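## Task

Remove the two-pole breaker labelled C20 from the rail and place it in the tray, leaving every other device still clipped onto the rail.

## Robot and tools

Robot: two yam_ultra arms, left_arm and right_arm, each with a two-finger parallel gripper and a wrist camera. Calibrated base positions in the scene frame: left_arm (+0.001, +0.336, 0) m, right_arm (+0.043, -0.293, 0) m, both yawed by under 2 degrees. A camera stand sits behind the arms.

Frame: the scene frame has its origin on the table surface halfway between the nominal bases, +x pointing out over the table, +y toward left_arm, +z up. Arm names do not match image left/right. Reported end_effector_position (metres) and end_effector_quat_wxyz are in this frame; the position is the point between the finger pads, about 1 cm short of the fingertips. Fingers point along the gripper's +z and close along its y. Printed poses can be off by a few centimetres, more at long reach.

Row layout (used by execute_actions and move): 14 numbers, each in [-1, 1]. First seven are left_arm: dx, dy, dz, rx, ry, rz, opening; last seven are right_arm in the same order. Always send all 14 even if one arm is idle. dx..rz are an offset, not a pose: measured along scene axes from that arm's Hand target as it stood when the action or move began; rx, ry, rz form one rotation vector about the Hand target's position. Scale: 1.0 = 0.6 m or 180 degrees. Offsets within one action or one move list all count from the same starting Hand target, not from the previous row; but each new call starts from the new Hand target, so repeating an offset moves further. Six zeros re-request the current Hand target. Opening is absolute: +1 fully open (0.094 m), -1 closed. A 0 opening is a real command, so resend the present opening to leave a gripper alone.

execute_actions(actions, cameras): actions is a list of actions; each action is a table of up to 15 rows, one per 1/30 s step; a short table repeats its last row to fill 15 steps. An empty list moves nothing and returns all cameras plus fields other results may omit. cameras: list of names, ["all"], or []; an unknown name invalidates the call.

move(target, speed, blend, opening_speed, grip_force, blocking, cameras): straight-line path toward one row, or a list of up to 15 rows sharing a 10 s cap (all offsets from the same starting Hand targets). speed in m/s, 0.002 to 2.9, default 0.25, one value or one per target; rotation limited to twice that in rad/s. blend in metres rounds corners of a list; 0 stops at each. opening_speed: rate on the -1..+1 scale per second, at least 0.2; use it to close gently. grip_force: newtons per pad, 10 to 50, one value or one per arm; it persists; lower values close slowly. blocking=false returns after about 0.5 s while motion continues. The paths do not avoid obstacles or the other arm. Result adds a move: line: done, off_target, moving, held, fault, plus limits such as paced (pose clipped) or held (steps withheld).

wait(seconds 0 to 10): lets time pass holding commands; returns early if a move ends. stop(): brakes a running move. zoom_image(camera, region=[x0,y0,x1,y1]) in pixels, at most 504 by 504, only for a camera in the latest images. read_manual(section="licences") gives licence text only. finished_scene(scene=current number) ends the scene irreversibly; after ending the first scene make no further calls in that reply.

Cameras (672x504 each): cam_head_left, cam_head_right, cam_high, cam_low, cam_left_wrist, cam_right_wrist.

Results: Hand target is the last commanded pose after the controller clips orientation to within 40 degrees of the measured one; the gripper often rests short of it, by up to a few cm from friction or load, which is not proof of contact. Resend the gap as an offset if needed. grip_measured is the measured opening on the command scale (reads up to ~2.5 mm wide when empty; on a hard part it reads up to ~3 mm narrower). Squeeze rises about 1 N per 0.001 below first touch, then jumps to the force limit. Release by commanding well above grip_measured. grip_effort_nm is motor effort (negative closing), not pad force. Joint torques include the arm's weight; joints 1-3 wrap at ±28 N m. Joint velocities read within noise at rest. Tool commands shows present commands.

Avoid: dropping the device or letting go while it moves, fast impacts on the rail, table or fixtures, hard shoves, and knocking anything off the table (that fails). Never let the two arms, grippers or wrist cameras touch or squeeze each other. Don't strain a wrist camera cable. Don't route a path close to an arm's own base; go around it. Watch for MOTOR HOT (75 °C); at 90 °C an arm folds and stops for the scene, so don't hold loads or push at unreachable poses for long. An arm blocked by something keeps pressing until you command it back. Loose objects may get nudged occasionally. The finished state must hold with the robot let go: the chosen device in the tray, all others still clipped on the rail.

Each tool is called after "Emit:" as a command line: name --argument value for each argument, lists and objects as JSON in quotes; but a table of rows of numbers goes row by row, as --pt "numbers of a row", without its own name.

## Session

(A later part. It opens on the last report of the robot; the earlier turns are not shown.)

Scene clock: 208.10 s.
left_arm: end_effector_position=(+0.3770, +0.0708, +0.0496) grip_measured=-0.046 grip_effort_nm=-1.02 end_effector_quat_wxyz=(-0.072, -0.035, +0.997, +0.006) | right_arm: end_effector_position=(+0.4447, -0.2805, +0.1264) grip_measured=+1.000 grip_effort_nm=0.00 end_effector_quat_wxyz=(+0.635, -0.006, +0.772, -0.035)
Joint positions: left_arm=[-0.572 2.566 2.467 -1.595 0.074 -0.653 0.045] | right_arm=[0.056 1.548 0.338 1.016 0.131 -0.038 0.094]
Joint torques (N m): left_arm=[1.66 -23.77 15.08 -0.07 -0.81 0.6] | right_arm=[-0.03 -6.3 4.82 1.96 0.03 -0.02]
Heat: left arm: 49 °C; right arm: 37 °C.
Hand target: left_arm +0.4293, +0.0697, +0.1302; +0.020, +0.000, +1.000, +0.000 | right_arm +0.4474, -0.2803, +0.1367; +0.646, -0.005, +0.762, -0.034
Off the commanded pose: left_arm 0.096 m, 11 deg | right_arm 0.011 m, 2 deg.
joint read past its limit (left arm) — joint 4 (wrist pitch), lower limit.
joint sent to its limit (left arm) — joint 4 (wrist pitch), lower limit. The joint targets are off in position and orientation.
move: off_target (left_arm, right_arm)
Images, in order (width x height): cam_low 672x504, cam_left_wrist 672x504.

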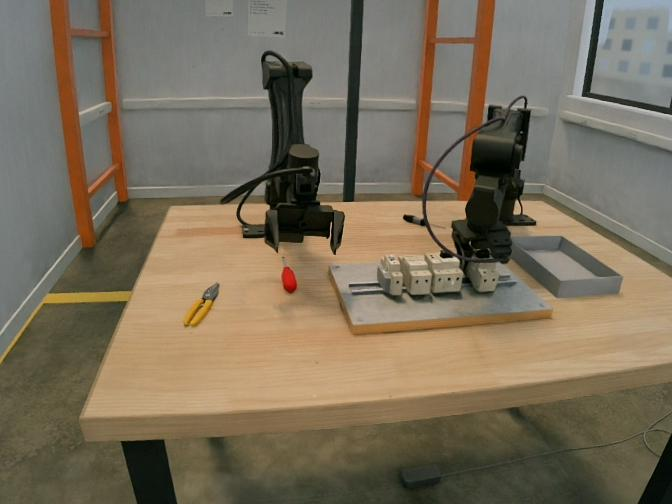

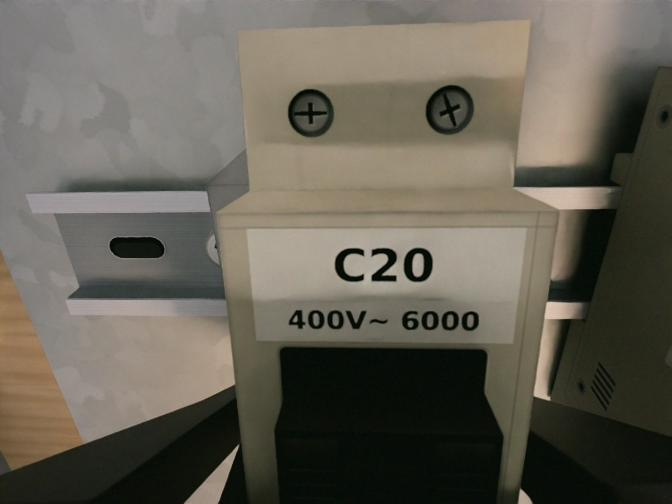

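Emit:
move --target '[0.06,0,-0.125,0,0,0,-0.8,0,0,0,0,0,0,1]' --speed 0.1 --cameras '["cam_left_wrist","cam_low"]'

Emit:
zoom_image --camera "cam_low" --region '[430, 220, 530, 310]'

Scene clock: 217.73 s.
left_arm: end_effector_position=(+0.3869, +0.0712, +0.0453) grip_measured=-0.046 grip_effort_nm=-1.02 end_effector_quat_wxyz=(-0.068, -0.018, +0.998, -0.004) | right_arm: end_effector_position=(+0.4447, -0.2805, +0.1264) grip_measured=+1.000 grip_effort_nm=0.00 end_effector_quat_wxyz=(+0.635, -0.006, +0.772, -0.035)
Joint positions: left_arm=[-0.557 2.599 2.514 -1.594 0.082 -0.602 0.045] | right_arm=[0.056 1.548 0.338 1.016 0.131 -0.038 0.094]
Joint torques (N m): left_arm=[3.86 -9.14 20.97 0.48 -0.91 0.53] | right_arm=[-0.02 -6.28 4.82 1.97 0.03 -0.02]
Heat: left arm: 55 °C; right arm: 37 °C.
Hand target: left_arm +0.4653, +0.0696, +0.0550; +0.020, +0.000, +1.000, +0.000 | right_arm +0.4474, -0.2803, +0.1367; +0.646, -0.005, +0.762, -0.034
Off the commanded pose: left_arm 0.079 m, 10 deg | right_arm 0.011 m, 2 deg.
joint read past its limit (left arm) — joint 4 (wrist pitch), lower limit.
move: off_target (left_arm, right_arm)
Images, in order (width x height): cam_low 672x504, cam_left_wrist 672x504.

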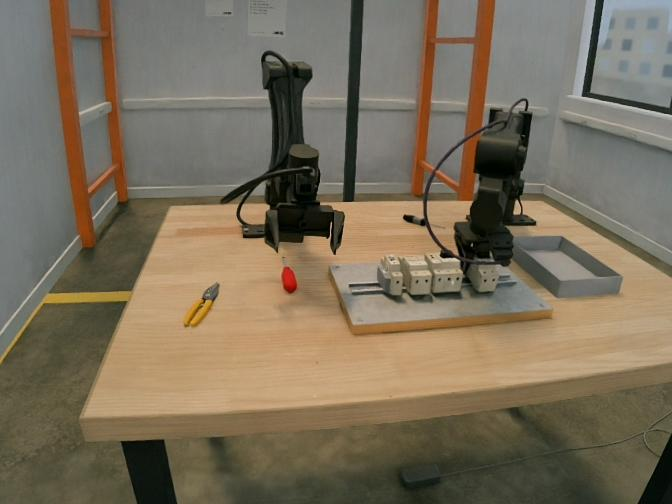

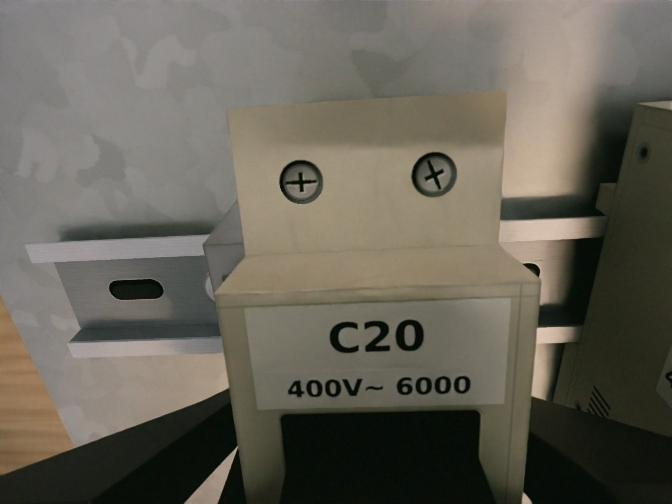

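Scaled by 5.040 from the camera's 672x504 image, which has a finer 960x720 frame.

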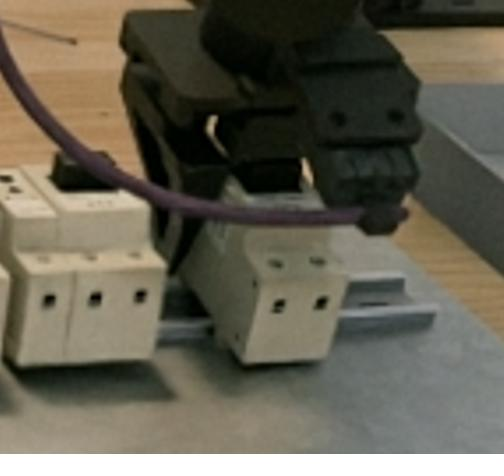

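Emit:
move --pt "-0.13 0 -0.01 0 -0.14 0 -0.6 0 0 0 0 0 0 1" --pt "-0.13 0 -0.01 0 -0.14 0 0.3 0 0 0 0 0 0 1" --pt "-0.13 0 0.05 0 -0.14 0 0.3 0 0 0 0 0 0 1" --speed 0.12 --cameras '["cam_left_wrist","cam_low"]'

Emit:
zoom_image --camera "cam_low" --region '[430, 220, 530, 310]'

Scene clock: 240.00 s.
left_arm: end_effector_position=(+0.3837, +0.0740, +0.0556) grip_measured=+0.297 grip_effort_nm=0.14 end_effector_quat_wxyz=(+0.213, -0.001, +0.977, +0.011) | right_arm: end_effector_position=(+0.4447, -0.2805, +0.1264) grip_measured=+1.000 grip_effort_nm=0.00 end_effector_quat_wxyz=(+0.635, -0.006, +0.772, -0.035)
Joint positions: left_arm=[-0.7 2.051 1.544 -0.746 -0.293 -0.67 0.061] | right_arm=[0.056 1.548 0.338 1.016 0.131 -0.038 0.094]
Joint torques (N m): left_arm=[-0.72 -15.34 7.77 0.22 -0.23 0.05] | right_arm=[-0.01 -6.28 4.81 1.97 0.03 -0.02]
Heat: left arm: 48 °C; right arm: 37 °C.
Hand target: left_arm +0.3872, +0.0695, +0.0850; +0.237, +0.001, +0.971, +0.000 | right_arm +0.4474, -0.2803, +0.1367; +0.646, -0.005, +0.762, -0.034
Off the commanded pose: left_arm 0.030 m, 3 deg | right_arm 0.011 m, 2 deg.
move: off_target (left_arm, right_arm); target 2's new opening was sent with left_arm's hand 0.007 m and 3 deg from that target
Images, in order (width x height): cam_low 672x504, cam_left_wrist 672x504.

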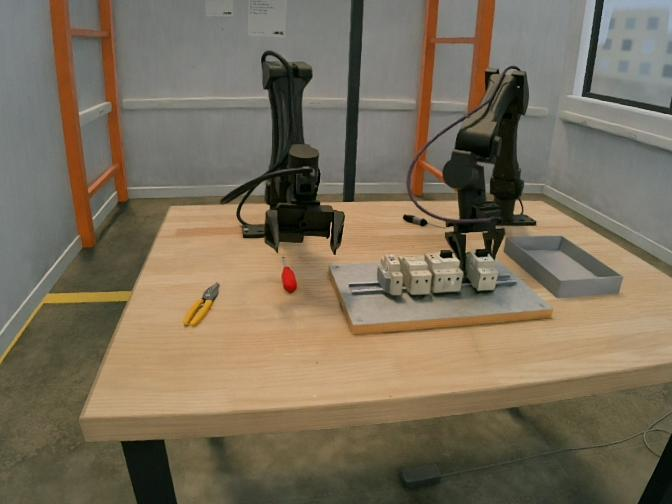

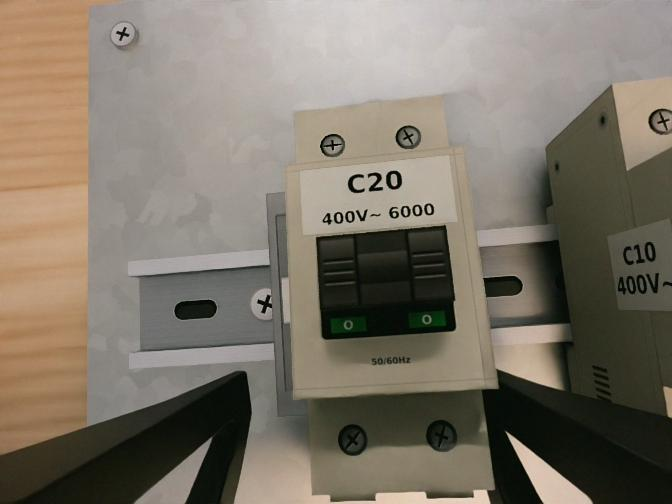

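Scaled by 5.040 from the camera's 672x504 image, which has a finer 960x720 frame.

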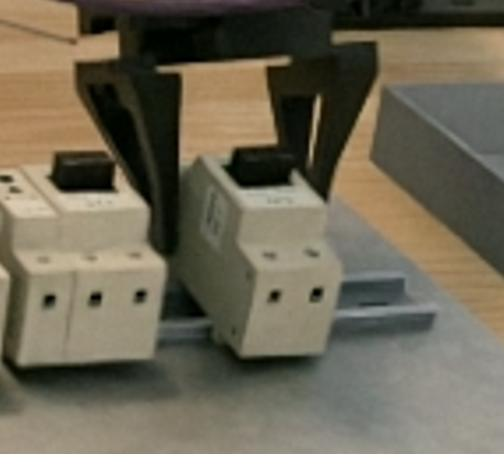

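Emit:
move --pt "0 -0.015 -0.05 0 0 0 0.3 0 0 0 0 0 0 1" --pt "0.022 -0.012 -0.05 0 0 0 0.3 0 0 0 0 0 0 1" --pt "0.022 -0.012 -0.05 0 0 0 -0.7 0 0 0 0 0 0 1" --speed 0.1 --opening_speed 1

Emit:
move --target '[0.045,0.003,0.08,0,0.12,0,-0.7,0,0,0,0,0,0,1]' --speed 0.08 --cameras '["cam_left_wrist","cam_low"]'

Emit:
zoom_image --camera "cam_low" --region '[430, 220, 530, 310]'

Scene clock: 255.87 s.
left_arm: end_effector_position=(+0.3906, +0.0663, +0.0572) grip_measured=-0.034 grip_effort_nm=-1.02 end_effector_quat_wxyz=(+0.230, -0.005, +0.973, -0.001) | right_arm: end_effector_position=(+0.4447, -0.2805, +0.1264) grip_measured=+1.000 grip_effort_nm=0.00 end_effector_quat_wxyz=(+0.635, -0.006, +0.772, -0.035)
Joint positions: left_arm=[-0.705 2.056 1.543 -0.699 -0.301 -0.676 0.045] | right_arm=[0.056 1.548 0.338 1.016 0.131 -0.038 0.094]
Joint torques (N m): left_arm=[0.43 -9.25 8.12 0.57 -0.18 0.17] | right_arm=[-0.01 -6.28 4.81 1.97 0.02 -0.02]
Heat: left arm: 49 °C; right arm: 38 °C.
Hand target: left_arm +0.4005, +0.0625, +0.0551; +0.237, +0.000, +0.971, +0.000 | right_arm +0.4474, -0.2803, +0.1367; +0.646, -0.005, +0.762, -0.034
Off the commanded pose: left_arm 0.011 m, 1 deg | right_arm 0.011 m, 2 deg.
move: off_target (left_arm, right_arm); target 3's new opening was sent with left_arm's hand 0.011 m and 1 deg from that target

Scene clock: 258.67 s.
left_arm: end_effector_position=(+0.3914, +0.0680, +0.0603) grip_measured=-0.036 grip_effort_nm=-1.02 end_effector_quat_wxyz=(-0.029, -0.018, +0.999, +0.014) | right_arm: end_effector_position=(+0.4447, -0.2805, +0.1264) grip_measured=+1.000 grip_effort_nm=0.00 end_effector_quat_wxyz=(+0.635, -0.006, +0.772, -0.035)
Joint positions: left_arm=[-0.584 2.575 2.534 -1.594 0.012 -0.634 0.045] | right_arm=[0.056 1.548 0.338 1.016 0.131 -0.038 0.094]
Joint torques (N m): left_arm=[0.75 -17.51 13.67 0.03 -0.61 0.34] | right_arm=[-0.05 -6.31 4.79 1.97 0.02 -0.02]
Heat: left arm: 49 °C; right arm: 38 °C.
Hand target: left_arm +0.4275, +0.0642, +0.1032; +0.051, +0.000, +0.999, +0.000 | right_arm +0.4474, -0.2803, +0.1367; +0.646, -0.005, +0.762, -0.034
Off the commanded pose: left_arm 0.056 m, 10 deg | right_arm 0.011 m, 2 deg.
joint read past its limit (left arm) — joint 4 (wrist pitch), lower limit.
joint sent to its limit (left arm) — joint 4 (wrist pitch), lower limit. The joint targets are off in position, not in orientation.
move: off_target (left_arm, right_arm)
Images, in order (width x height): cam_low 672x504, cam_left_wrist 672x504.

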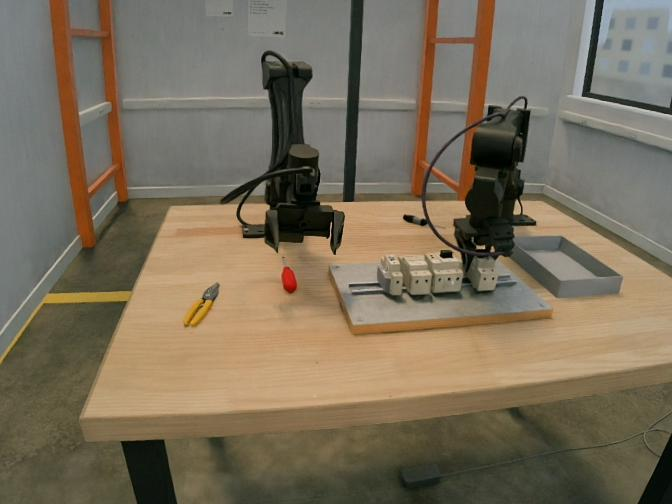

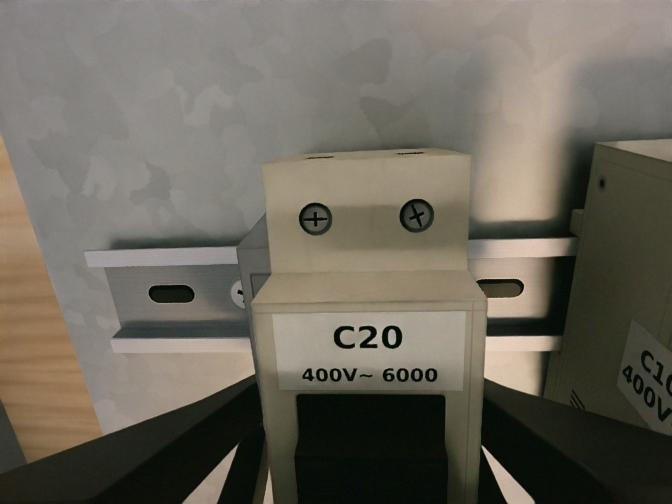

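Scaled by 5.040 from the camera's 672x504 image, which has a finer 960x720 frame.

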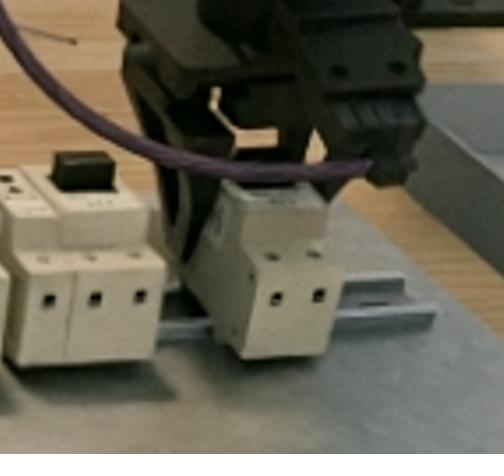

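Emit:
move --target '[0.07,0.006,-0.045,0,0.0,0,-0.7,0,0,0,0,0,0,1]' --speed 0.1 --cameras '["cam_left_wrist","cam_low"]'

Emit:
zoom_image --camera "cam_low" --region '[430, 200, 550, 310]'

Scene clock: 267.00 s.
left_arm: end_effector_position=(+0.4088, +0.0715, +0.0565) grip_measured=-0.036 grip_effort_nm=-1.03 end_effector_quat_wxyz=(-0.023, -0.015, +1.000, -0.005) | right_arm: end_effector_position=(+0.4447, -0.2805, +0.1264) grip_measured=+1.000 grip_effort_nm=0.00 end_effector_quat_wxyz=(+0.635, -0.006, +0.772, -0.035)
Joint positions: left_arm=[-0.55 2.623 2.613 -1.594 0.033 -0.594 0.045] | right_arm=[0.056 1.548 0.338 1.016 0.131 -0.038 0.094]
Joint torques (N m): left_arm=[2.29 -11.06 18.92 0.48 -0.79 0.41] | right_arm=[-0.03 -6.28 4.81 1.96 0.02 -0.02]
Heat: left arm: 50 °C; right arm: 38 °C.
Hand target: left_arm +0.4695, +0.0679, +0.0762; +0.051, +0.000, +0.999, +0.000 | right_arm +0.4474, -0.2803, +0.1367; +0.646, -0.005, +0.762, -0.034
Off the commanded pose: left_arm 0.064 m, 9 deg | right_arm 0.011 m, 2 deg.
joint read past its limit (left arm) — joint 4 (wrist pitch), lower limit.
move: off_target (left_arm, right_arm)
Images, in order (width x height): cam_low 672x504, cam_left_wrist 672x504.

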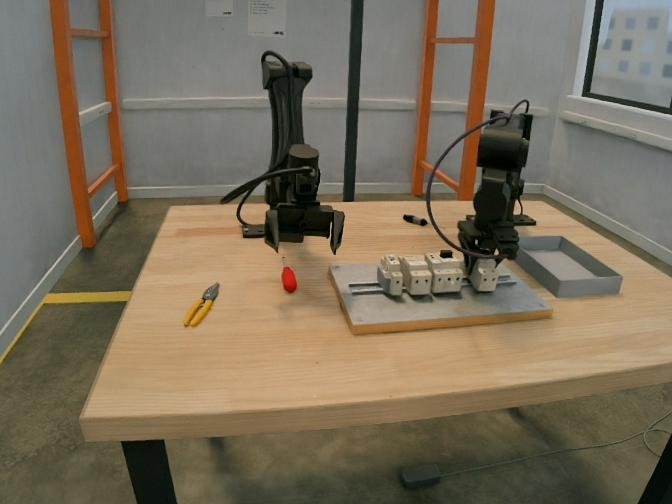

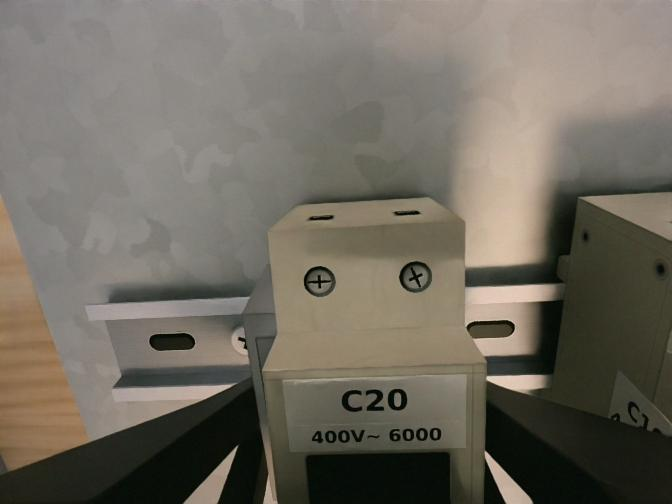

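Scaled by 4.200 from the camera's 672x504 image, which has a finer 960x720 frame.

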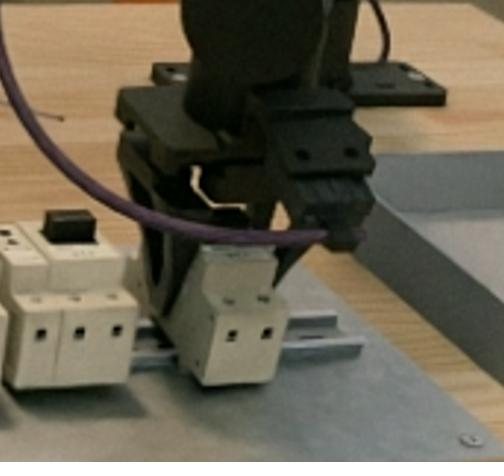

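Emit:
move --pt "-0.1 -0.004 -0.03 0 -0.14 0 -0.6 0 0 0 0 0 0 1" --pt "-0.1 -0.004 -0.03 0 -0.14 0 0.3 0 0 0 0 0 0 1" --pt "-0.105 -0.004 -0.012 0 -0.14 0 0.3 0 0 0 0 0 0 1" --speed 0.12 --cameras '["cam_left_wrist","cam_low"]'

Emit:
zoom_image --camera "cam_low" --region '[430, 220, 530, 310]'

Scene clock: 286.33 s.
left_arm: end_effector_position=(+0.4070, +0.0665, +0.0543) grip_measured=+0.297 grip_effort_nm=0.14 end_effector_quat_wxyz=(+0.256, -0.002, +0.967, +0.000) | right_arm: end_effector_position=(+0.4447, -0.2805, +0.1264) grip_measured=+1.000 grip_effort_nm=0.00 end_effector_quat_wxyz=(+0.635, -0.006, +0.772, -0.035)
Joint positions: left_arm=[-0.692 2.075 1.536 -0.624 -0.327 -0.642 0.061] | right_arm=[0.056 1.548 0.338 1.016 0.131 -0.038 0.094]
Joint torques (N m): left_arm=[-0.68 -13.74 6.37 0.36 -0.25 0.01] | right_arm=[-0.01 -6.31 4.79 1.97 0.02 -0.02]
Heat: left arm: 55 °C; right arm: 38 °C.
Hand target: left_arm +0.4065, +0.0654, +0.0689; +0.268, +0.001, +0.963, +0.000 | right_arm +0.4474, -0.2803, +0.1367; +0.646, -0.005, +0.762, -0.034
Off the commanded pose: left_arm 0.015 m, 1 deg | right_arm 0.011 m, 2 deg.
move: off_target (left_arm, right_arm); target 2's new opening was sent with left_arm's hand 0.005 m and 3 deg from that target
Images, in order (width x height): cam_low 672x504, cam_left_wrist 672x504.

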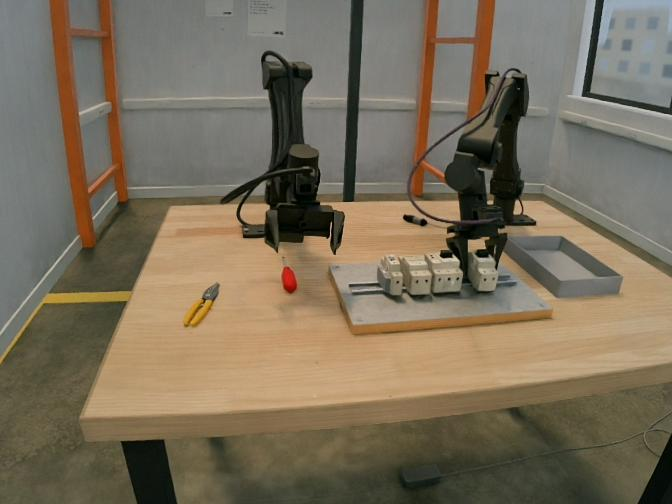

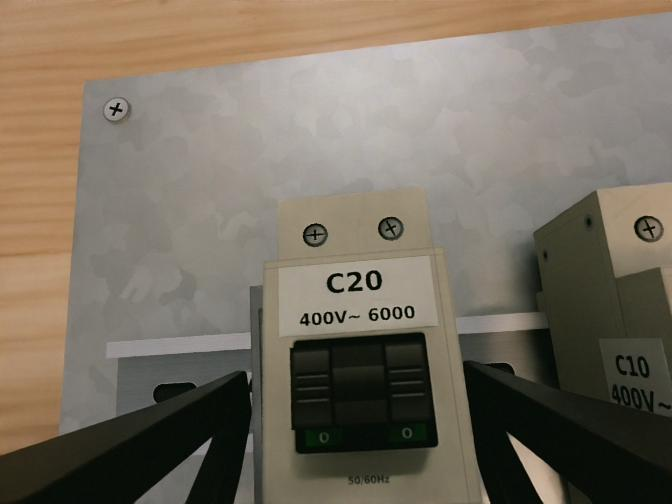

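Scaled by 5.040 from the camera's 672x504 image, which has a finer 960x720 frame.

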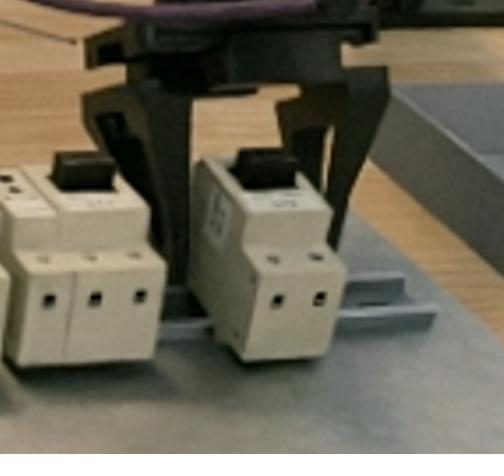

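Emit:
move --pt "-0.004 0.004 0.006 0 0 0 0.3 0 0 0 0 0 0 1" --pt "-0.004 0.004 0.006 0 0 0 -0.8 0 0 0 0 0 0 1" --opening_speed 1 --cameras '["cam_left_wrist"]'

Scene clock: 315.33 s.
left_arm: end_effector_position=(+0.4062, +0.0677, +0.0538) grip_measured=-0.032 grip_effort_nm=-1.02 end_effector_quat_wxyz=(+0.254, -0.008, +0.967, +0.001) | right_arm: end_effector_position=(+0.4447, -0.2805, +0.1264) grip_measured=+1.000 grip_effort_nm=0.00 end_effector_quat_wxyz=(+0.635, -0.006, +0.772, -0.035)
Joint positions: left_arm=[-0.692 2.075 1.536 -0.63 -0.329 -0.656 0.045] | right_arm=[0.056 1.548 0.338 1.016 0.131 -0.038 0.094]
Joint torques (N m): left_arm=[-0.81 -15.13 5.76 0.35 -0.26 0.12] | right_arm=[-0.05 -6.28 4.81 1.97 0.03 -0.02]
Heat: left arm: 50 °C; right arm: 38 °C.
Hand target: left_arm +0.4040, +0.0678, +0.0724; +0.268, +0.000, +0.963, +0.000 | right_arm +0.4474, -0.2803, +0.1367; +0.646, -0.005, +0.762, -0.034
Off the commanded pose: left_arm 0.019 m, 2 deg | right_arm 0.011 m, 2 deg.
move: off_target (left_arm, right_arm); target 2's new opening was sent with left_arm's hand 0.019 m and 2 deg from that target
Images, in order (width x height): cam_left_wrist 672x504.

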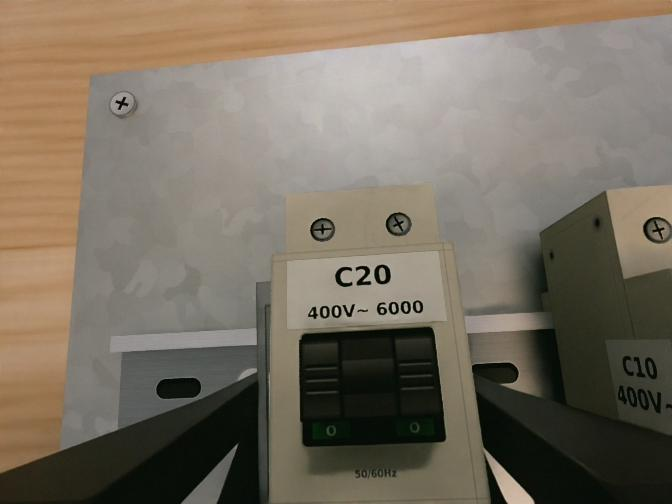

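Emit:
move --pt "0 0 0.0 0 0 0 0.25 0 0 0 0 0 0 1" --pt "0 0 0.04 0 0.02 0 0.25 0 0 0 0 0 0 1" --pt "0 0 -0.012 0 0.02 0 0.25 0 0 0 0 0 0 1" --pt "0 0 -0.012 0 0.02 0 -0.8 0 0 0 0 0 0 1" --opening_speed 1 --cameras '["cam_left_wrist"]'

Scene clock: 327.23 s.
left_arm: end_effector_position=(+0.3995, +0.0675, +0.0633) grip_measured=-0.038 grip_effort_nm=-1.02 end_effector_quat_wxyz=(+0.231, -0.001, +0.973, +0.004) | right_arm: end_effector_position=(+0.4447, -0.2805, +0.1264) grip_measured=+1.000 grip_effort_nm=0.00 end_effector_quat_wxyz=(+0.635, -0.006, +0.772, -0.035)
Joint positions: left_arm=[-0.692 2.075 1.597 -0.733 -0.303 -0.655 0.045] | right_arm=[0.056 1.548 0.338 1.016 0.131 -0.038 0.094]
Joint torques (N m): left_arm=[0.55 -11.84 5.74 0.64 -0.11 0.1] | right_arm=[-0.02 -6.28 4.83 1.97 0.03 -0.02]
Heat: left arm: 51 °C; right arm: 38 °C.
Hand target: left_arm +0.4040, +0.0678, +0.0652; +0.237, +0.001, +0.971, +0.000 | right_arm +0.4474, -0.2803, +0.1367; +0.646, -0.005, +0.762, -0.034
Off the commanded pose: left_arm 0.005 m, 1 deg | right_arm 0.011 m, 2 deg.
move: off_target (right_arm)
Images, in order (width x height): cam_left_wrist 672x504.

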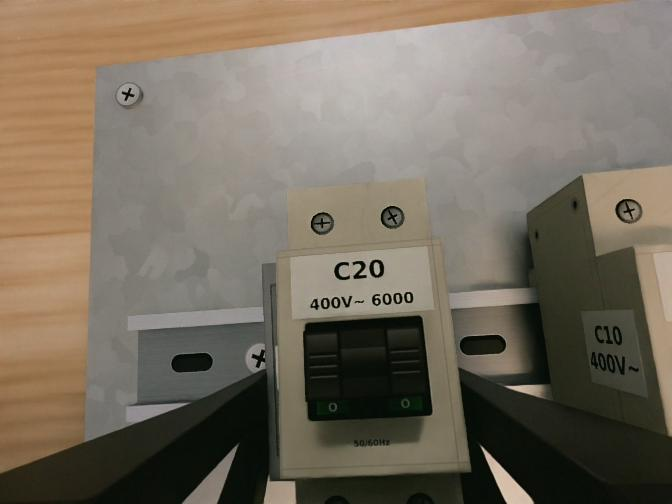

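Emit:
move --target '[0.1,0,0.09,0,0.12,0,-0.9,0,0,0,0,0,0,1]' --speed 0.12 --cameras '["cam_left_wrist","cam_low"]'

Emit:
zoom_image --camera "cam_low" --region '[430, 220, 530, 310]'

Scene clock: 337.20 s.
left_arm: end_effector_position=(+0.4176, +0.0714, +0.0690) grip_measured=-0.044 grip_effort_nm=-1.02 end_effector_quat_wxyz=(+0.004, -0.016, +1.000, -0.004) | right_arm: end_effector_position=(+0.4447, -0.2805, +0.1264) grip_measured=+1.000 grip_effort_nm=0.00 end_effector_quat_wxyz=(+0.635, -0.006, +0.772, -0.035)
Joint positions: left_arm=[-0.552 2.616 2.651 -1.594 0.003 -0.599 0.045] | right_arm=[0.056 1.548 0.338 1.016 0.131 -0.038 0.094]
Joint torques (N m): left_arm=[1.92 -15.83 18.25 0.16 -0.52 0.47] | right_arm=[-0.03 -6.27 4.82 1.97 0.02 -0.02]
Heat: left arm: 50 °C; right arm: 38 °C.
Hand target: left_arm +0.4641, +0.0678, +0.1193; +0.051, +0.000, +0.999, +0.000 | right_arm +0.4474, -0.2803, +0.1367; +0.646, -0.005, +0.762, -0.034
Off the commanded pose: left_arm 0.068 m, 6 deg | right_arm 0.011 m, 2 deg.
joint read past its limit (left arm) — joint 4 (wrist pitch), lower limit.
joint sent to its limit (left arm) — joint 4 (wrist pitch), lower limit. The joint targets are off in position and orientation.
move: off_target (left_arm, right_arm)
Images, in order (width x height): cam_low 672x504, cam_left_wrist 672x504.

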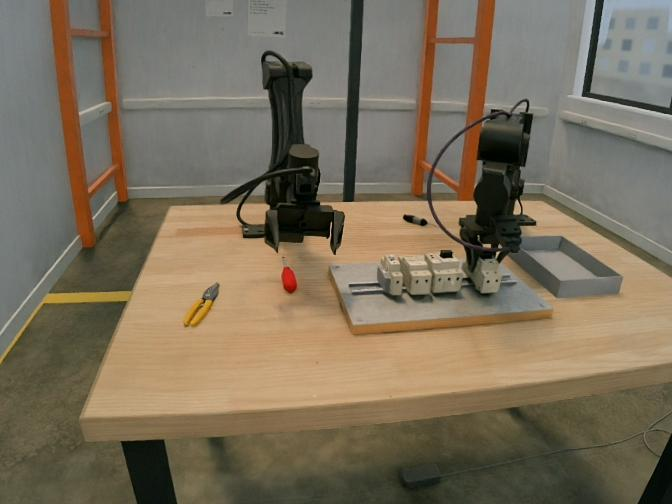

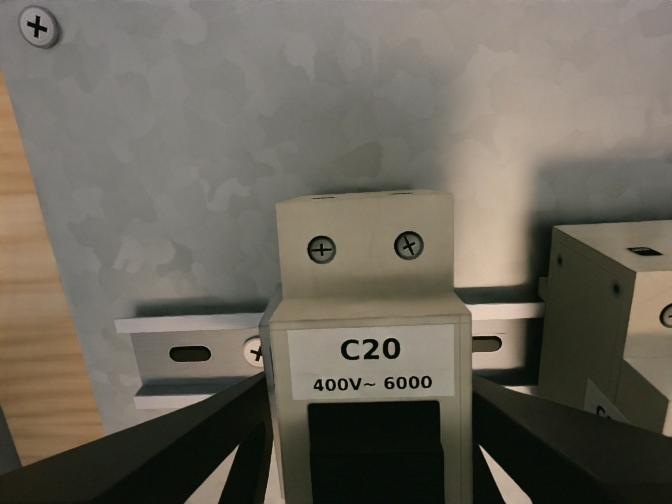

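Scaled by 5.040 from the camera's 672x504 image, which has a finer 960x720 frame.

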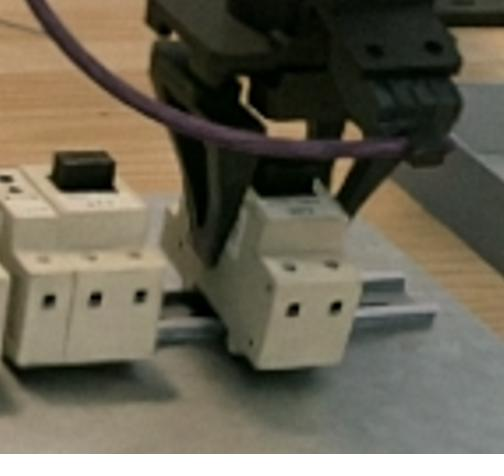

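Emit:
move --target '[0.04,0,-0.04,0,0.05,0,-0.9,0,0,0,0,0,0,1]' --speed 0.08 --cameras '["cam_left_wrist","cam_low"]'

Emit:
zoom_image --camera "cam_low" --region '[430, 220, 530, 310]'

Scene clock: 347.33 s.
left_arm: end_effector_position=(+0.4339, +0.0724, +0.0686) grip_measured=-0.044 grip_effort_nm=-1.02 end_effector_quat_wxyz=(+0.007, -0.019, +0.999, -0.039) | right_arm: end_effector_position=(+0.4447, -0.2805, +0.1264) grip_measured=+1.000 grip_effort_nm=0.00 end_effector_quat_wxyz=(+0.635, -0.006, +0.772, -0.035)
Joint positions: left_arm=[-0.512 2.661 2.735 -1.592 0.06 -0.567 0.045] | right_arm=[0.056 1.548 0.338 1.016 0.131 -0.038 0.094]
Joint torques (N m): left_arm=[3.06 -13.39 15.91 0.74 -0.17 0.5] | right_arm=[-0.03 -6.28 4.79 1.97 0.02 -0.02]
Heat: left arm: 53 °C; right arm: 38 °C.
Hand target: left_arm +0.4881, +0.0679, +0.0952; -0.027, +0.000, +1.000, +0.000 | right_arm +0.4474, -0.2803, +0.1367; +0.646, -0.005, +0.762, -0.034
Off the commanded pose: left_arm 0.061 m, 6 deg | right_arm 0.011 m, 2 deg.
elbow stopped short (left arm): the move would have taken joint 3 (elbow) straighter than the controller allows.
joint read past its limit (left arm) — joint 4 (wrist pitch), lower limit.
move: off_target (left_arm, right_arm)
Images, in order (width x height): cam_low 672x504, cam_left_wrist 672x504.

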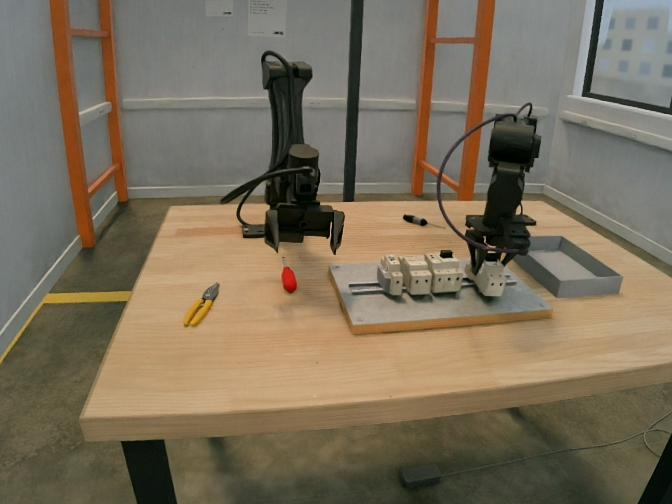

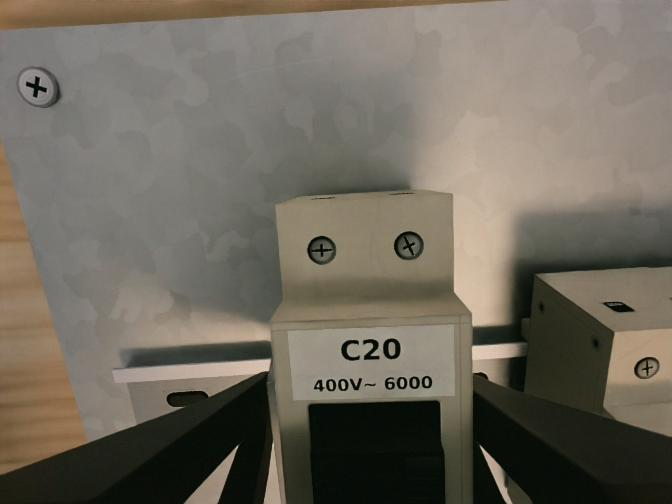

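Scaled by 5.040 from the camera's 672x504 image, which has a finer 960x720 frame.

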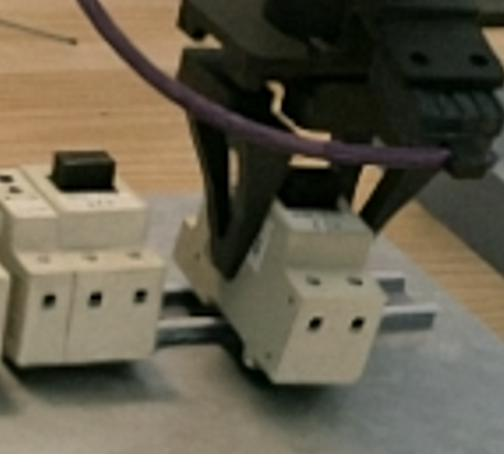

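Emit:
move --target '[-0.03,0,0.15,0,0,0,-0.9,0,0,0,0,0,0,1]' --speed 0.1 --cameras '["cam_left_wrist","cam_low","cam_high"]'

Scene clock: 357.93 s.
left_arm: end_effector_position=(+0.4337, +0.0725, +0.0706) grip_measured=-0.044 grip_effort_nm=-1.02 end_effector_quat_wxyz=(+0.008, -0.019, +0.999, -0.040) | right_arm: end_effector_position=(+0.4447, -0.2805, +0.1264) grip_measured=+1.000 grip_effort_nm=0.00 end_effector_quat_wxyz=(+0.635, -0.006, +0.772, -0.035)
Joint positions: left_arm=[-0.512 2.657 2.735 -1.593 0.061 -0.567 0.045] | right_arm=[0.056 1.548 0.338 1.016 0.131 -0.038 0.094]
Joint torques (N m): left_arm=[1.55 25.31 13.59 0.22 -0.15 0.24] | right_arm=[-0.02 -6.3 4.82 1.96 0.02 -0.02]
Heat: left arm: 56 °C; right arm: 38 °C.
Hand target: left_arm +0.4701, +0.0680, +0.1853; -0.027, +0.000, +1.000, +0.000 | right_arm +0.4474, -0.2803, +0.1367; +0.646, -0.005, +0.762, -0.034
Off the commanded pose: left_arm 0.120 m, 6 deg | right_arm 0.011 m, 2 deg.
elbow stopped short (left arm): the move would have taken joint 3 (elbow) straighter than the controller allows.
joint read past its limit (left arm) — joint 4 (wrist pitch), lower limit.
joint sent to its limit (left arm) — joint 4 (wrist pitch), lower limit. The joint targets are off in position and orientation.
move: off_target (left_arm, right_arm)
Images, in order (width x height): cam_high 672x504, cam_low 672x504, cam_left_wrist 672x504.

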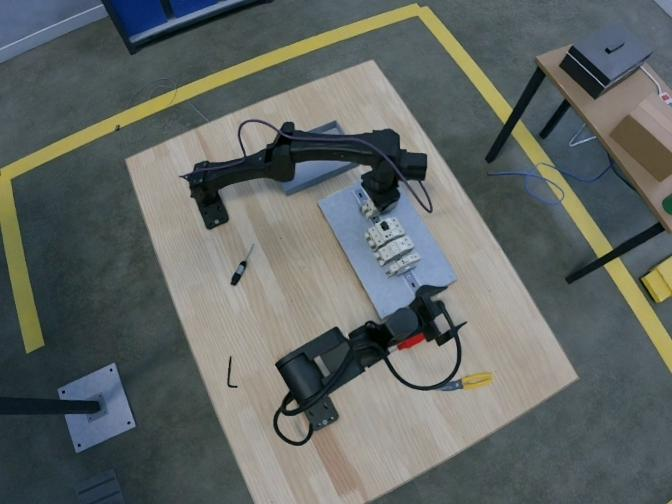

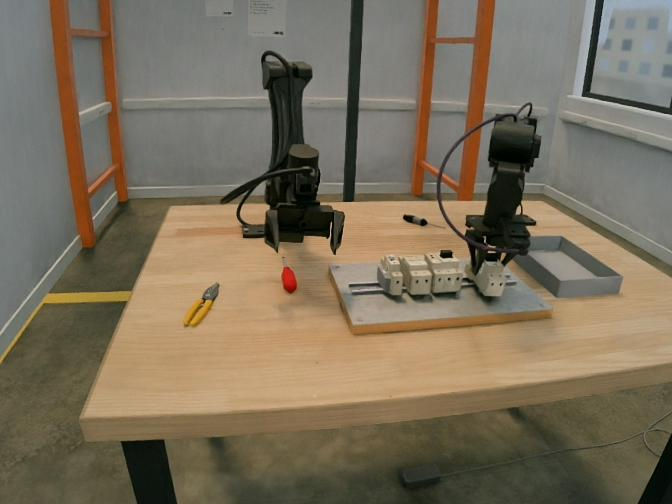

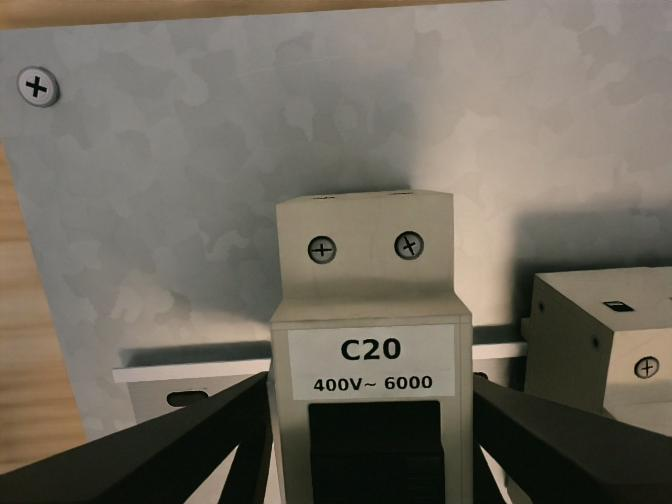

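Emit:
move --target '[0.06,0.01,-0.13,0,0.02,0,-0.9,0,0,0,0,0,0,1]' --speed 0.1 --cameras '["cam_left_wrist","cam_low"]'

Emit:
zoom_image --camera "cam_low" --region '[430, 220, 530, 310]'

Scene clock: 370.10 s.
left_arm: end_effector_position=(+0.4350, +0.0732, +0.0705) grip_measured=-0.044 grip_effort_nm=-1.02 end_effector_quat_wxyz=(-0.005, -0.019, +0.998, -0.064) | right_arm: end_effector_position=(+0.4447, -0.2805, +0.1264) grip_measured=+1.000 grip_effort_nm=0.00 end_effector_quat_wxyz=(+0.635, -0.006, +0.772, -0.035)
Joint positions: left_arm=[-0.491 2.658 2.733 -1.589 0.115 -0.547 0.045] | right_arm=[0.056 1.548 0.338 1.016 0.131 -0.038 0.094]
Joint torques (N m): left_arm=[4.42 -14.67 16.02 0.99 -0.31 0.41] | right_arm=[-0.03 -6.3 4.82 1.97 0.03 -0.02]
Heat: left arm: 65 °C; right arm: 38 °C.
Hand target: left_arm +0.5061, +0.0738, +0.1072; -0.059, +0.000, +0.998, +0.000 | right_arm +0.4474, -0.2803, +0.1367; +0.646, -0.005, +0.762, -0.034
Off the commanded pose: left_arm 0.080 m, 10 deg | right_arm 0.011 m, 2 deg.
elbow stopped short (left arm): the move would have taken joint 3 (elbow) straighter than the controller allows.
joint read past its limit (left arm) — joint 4 (wrist pitch), lower limit.
move: off_target (left_arm, right_arm)
Images, in order (width x height): cam_low 672x504, cam_left_wrist 672x504.

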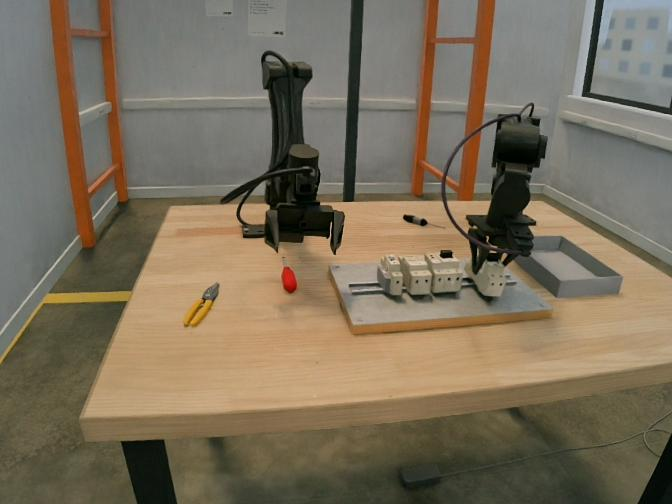

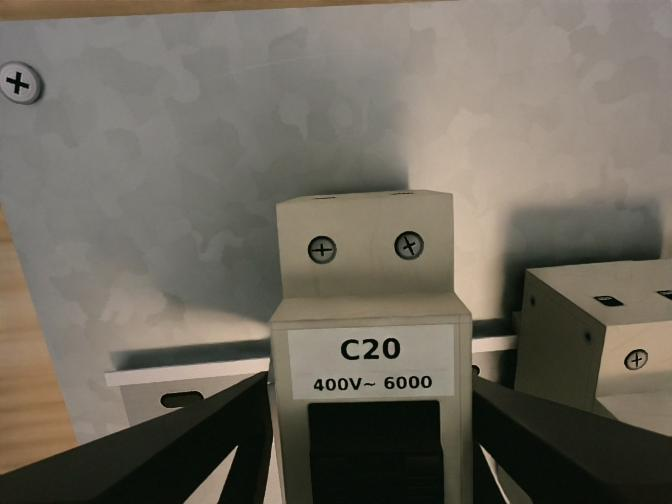

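Scaled by 5.040 from the camera's 672x504 image, which has a finer 960x720 frame.

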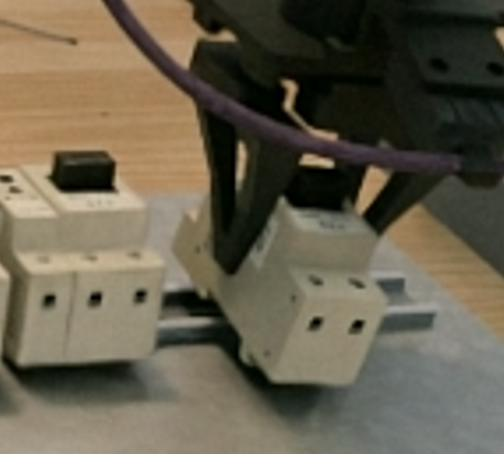

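Emit:
move --target '[-0.1,0,0.02,0,-0.15,0,-0.9,0,0,0,0,0,0,1]' --speed 0.1 --cameras '["cam_left_wrist","cam_low"]'

Emit:
zoom_image --camera "cam_low" --region '[430, 220, 530, 310]'

Scene clock: 392.03 s.
left_arm: end_effector_position=(+0.4312, +0.0720, +0.0671) grip_measured=-0.044 grip_effort_nm=-1.02 end_effector_quat_wxyz=(+0.101, -0.011, +0.995, +0.005) | right_arm: end_effector_position=(+0.4447, -0.2805, +0.1264) grip_measured=+1.000 grip_effort_nm=0.00 end_effector_quat_wxyz=(+0.635, -0.006, +0.772, -0.035)
Joint positions: left_arm=[-0.581 2.389 2.205 -1.225 -0.123 -0.609 0.045] | right_arm=[0.056 1.548 0.338 1.016 0.131 -0.038 0.094]
Joint torques (N m): left_arm=[-0.58 -21.68 6.3 0.32 -0.74 0.24] | right_arm=[-0.03 -6.31 4.83 1.96 0.02 -0.02]
Heat: left arm: 61 °C; right arm: 38 °C.
Hand target: left_arm +0.4460, +0.0738, +0.1192; +0.176, +0.000, +0.984, +0.000 | right_arm +0.4474, -0.2803, +0.1367; +0.646, -0.005, +0.762, -0.034
Off the commanded pose: left_arm 0.054 m, 9 deg | right_arm 0.011 m, 2 deg.
move: off_target (left_arm, right_arm)
Images, in order (width x height): cam_low 672x504, cam_left_wrist 672x504.

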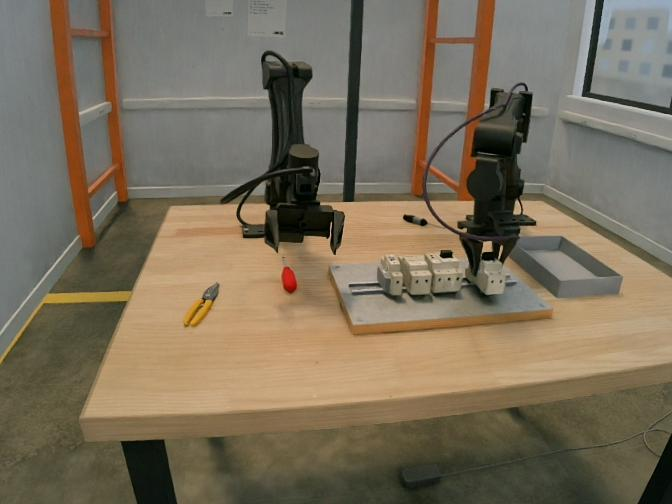

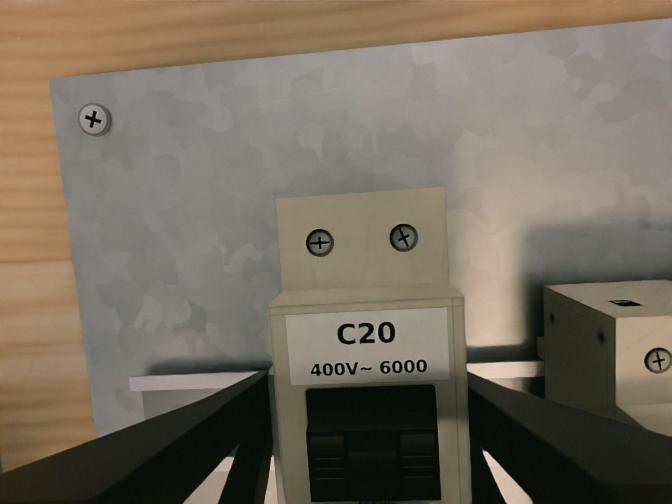

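Scaled by 5.040 from the camera's 672x504 image, which has a finer 960x720 frame.

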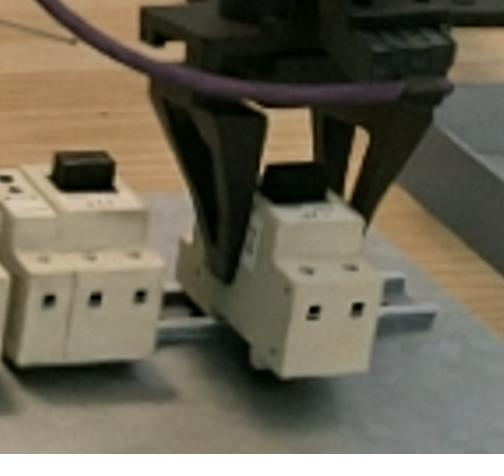

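Emit:
move --target '[-0.06,0,0.0,0,-0.1,0,-0.9,0,0,0,0,0,0,1]' --speed 0.08 --cameras '["cam_left_wrist","cam_low"]'

Emit:
zoom_image --camera "cam_low" --region '[430, 220, 530, 310]'

Scene clock: 403.23 s.
left_arm: end_effector_position=(+0.4263, +0.0678, +0.0697) grip_measured=-0.044 grip_effort_nm=-1.02 end_effector_quat_wxyz=(+0.304, -0.015, +0.952, -0.009) | right_arm: end_effector_position=(+0.4447, -0.2805, +0.1264) grip_measured=+1.000 grip_effort_nm=0.00 end_effector_quat_wxyz=(+0.635, -0.006, +0.772, -0.035)
Joint positions: left_arm=[-0.681 2.054 1.515 -0.527 -0.374 -0.631 0.045] | right_arm=[0.056 1.548 0.338 1.016 0.131 -0.038 0.094]
Joint torques (N m): left_arm=[-2.13 -21.14 5.76 -0.04 -0.54 0.2] | right_arm=[-0.03 -6.3 4.79 1.97 0.02 -0.02]
Heat: left arm: 63 °C; right arm: 38 °C.
Hand target: left_arm +0.4101, +0.0739, +0.1193; +0.328, +0.000, +0.945, +0.000 | right_arm +0.4474, -0.2803, +0.1367; +0.646, -0.005, +0.762, -0.034
Off the commanded pose: left_arm 0.052 m, 4 deg | right_arm 0.011 m, 2 deg.
move: off_target (left_arm, right_arm)
Images, in order (width x height): cam_low 672x504, cam_left_wrist 672x504.

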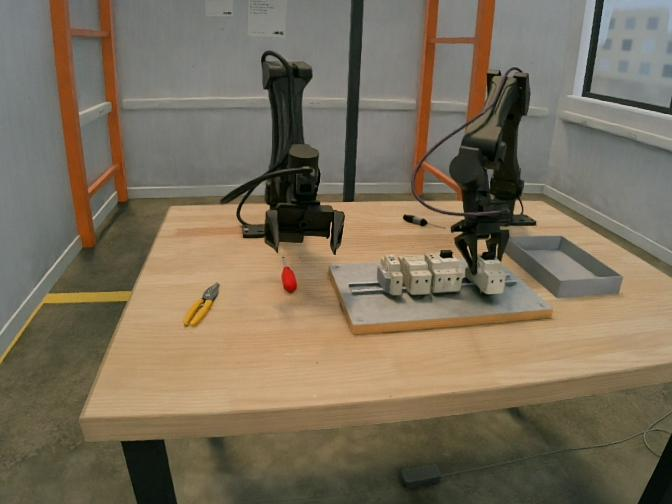

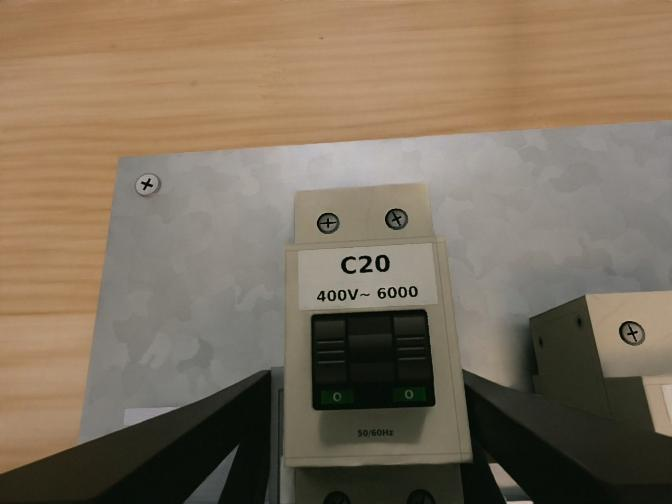

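Scaled by 5.040 from the camera's 672x504 image, which has a finer 960x720 frame.

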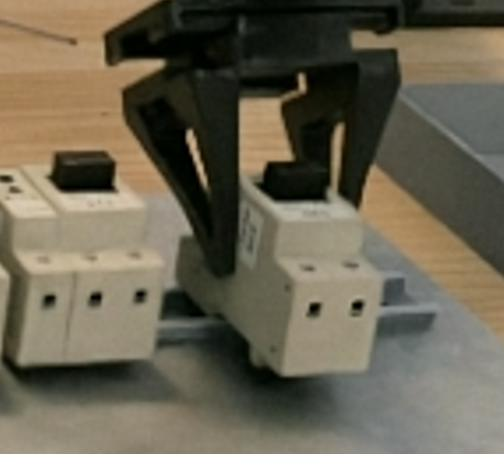

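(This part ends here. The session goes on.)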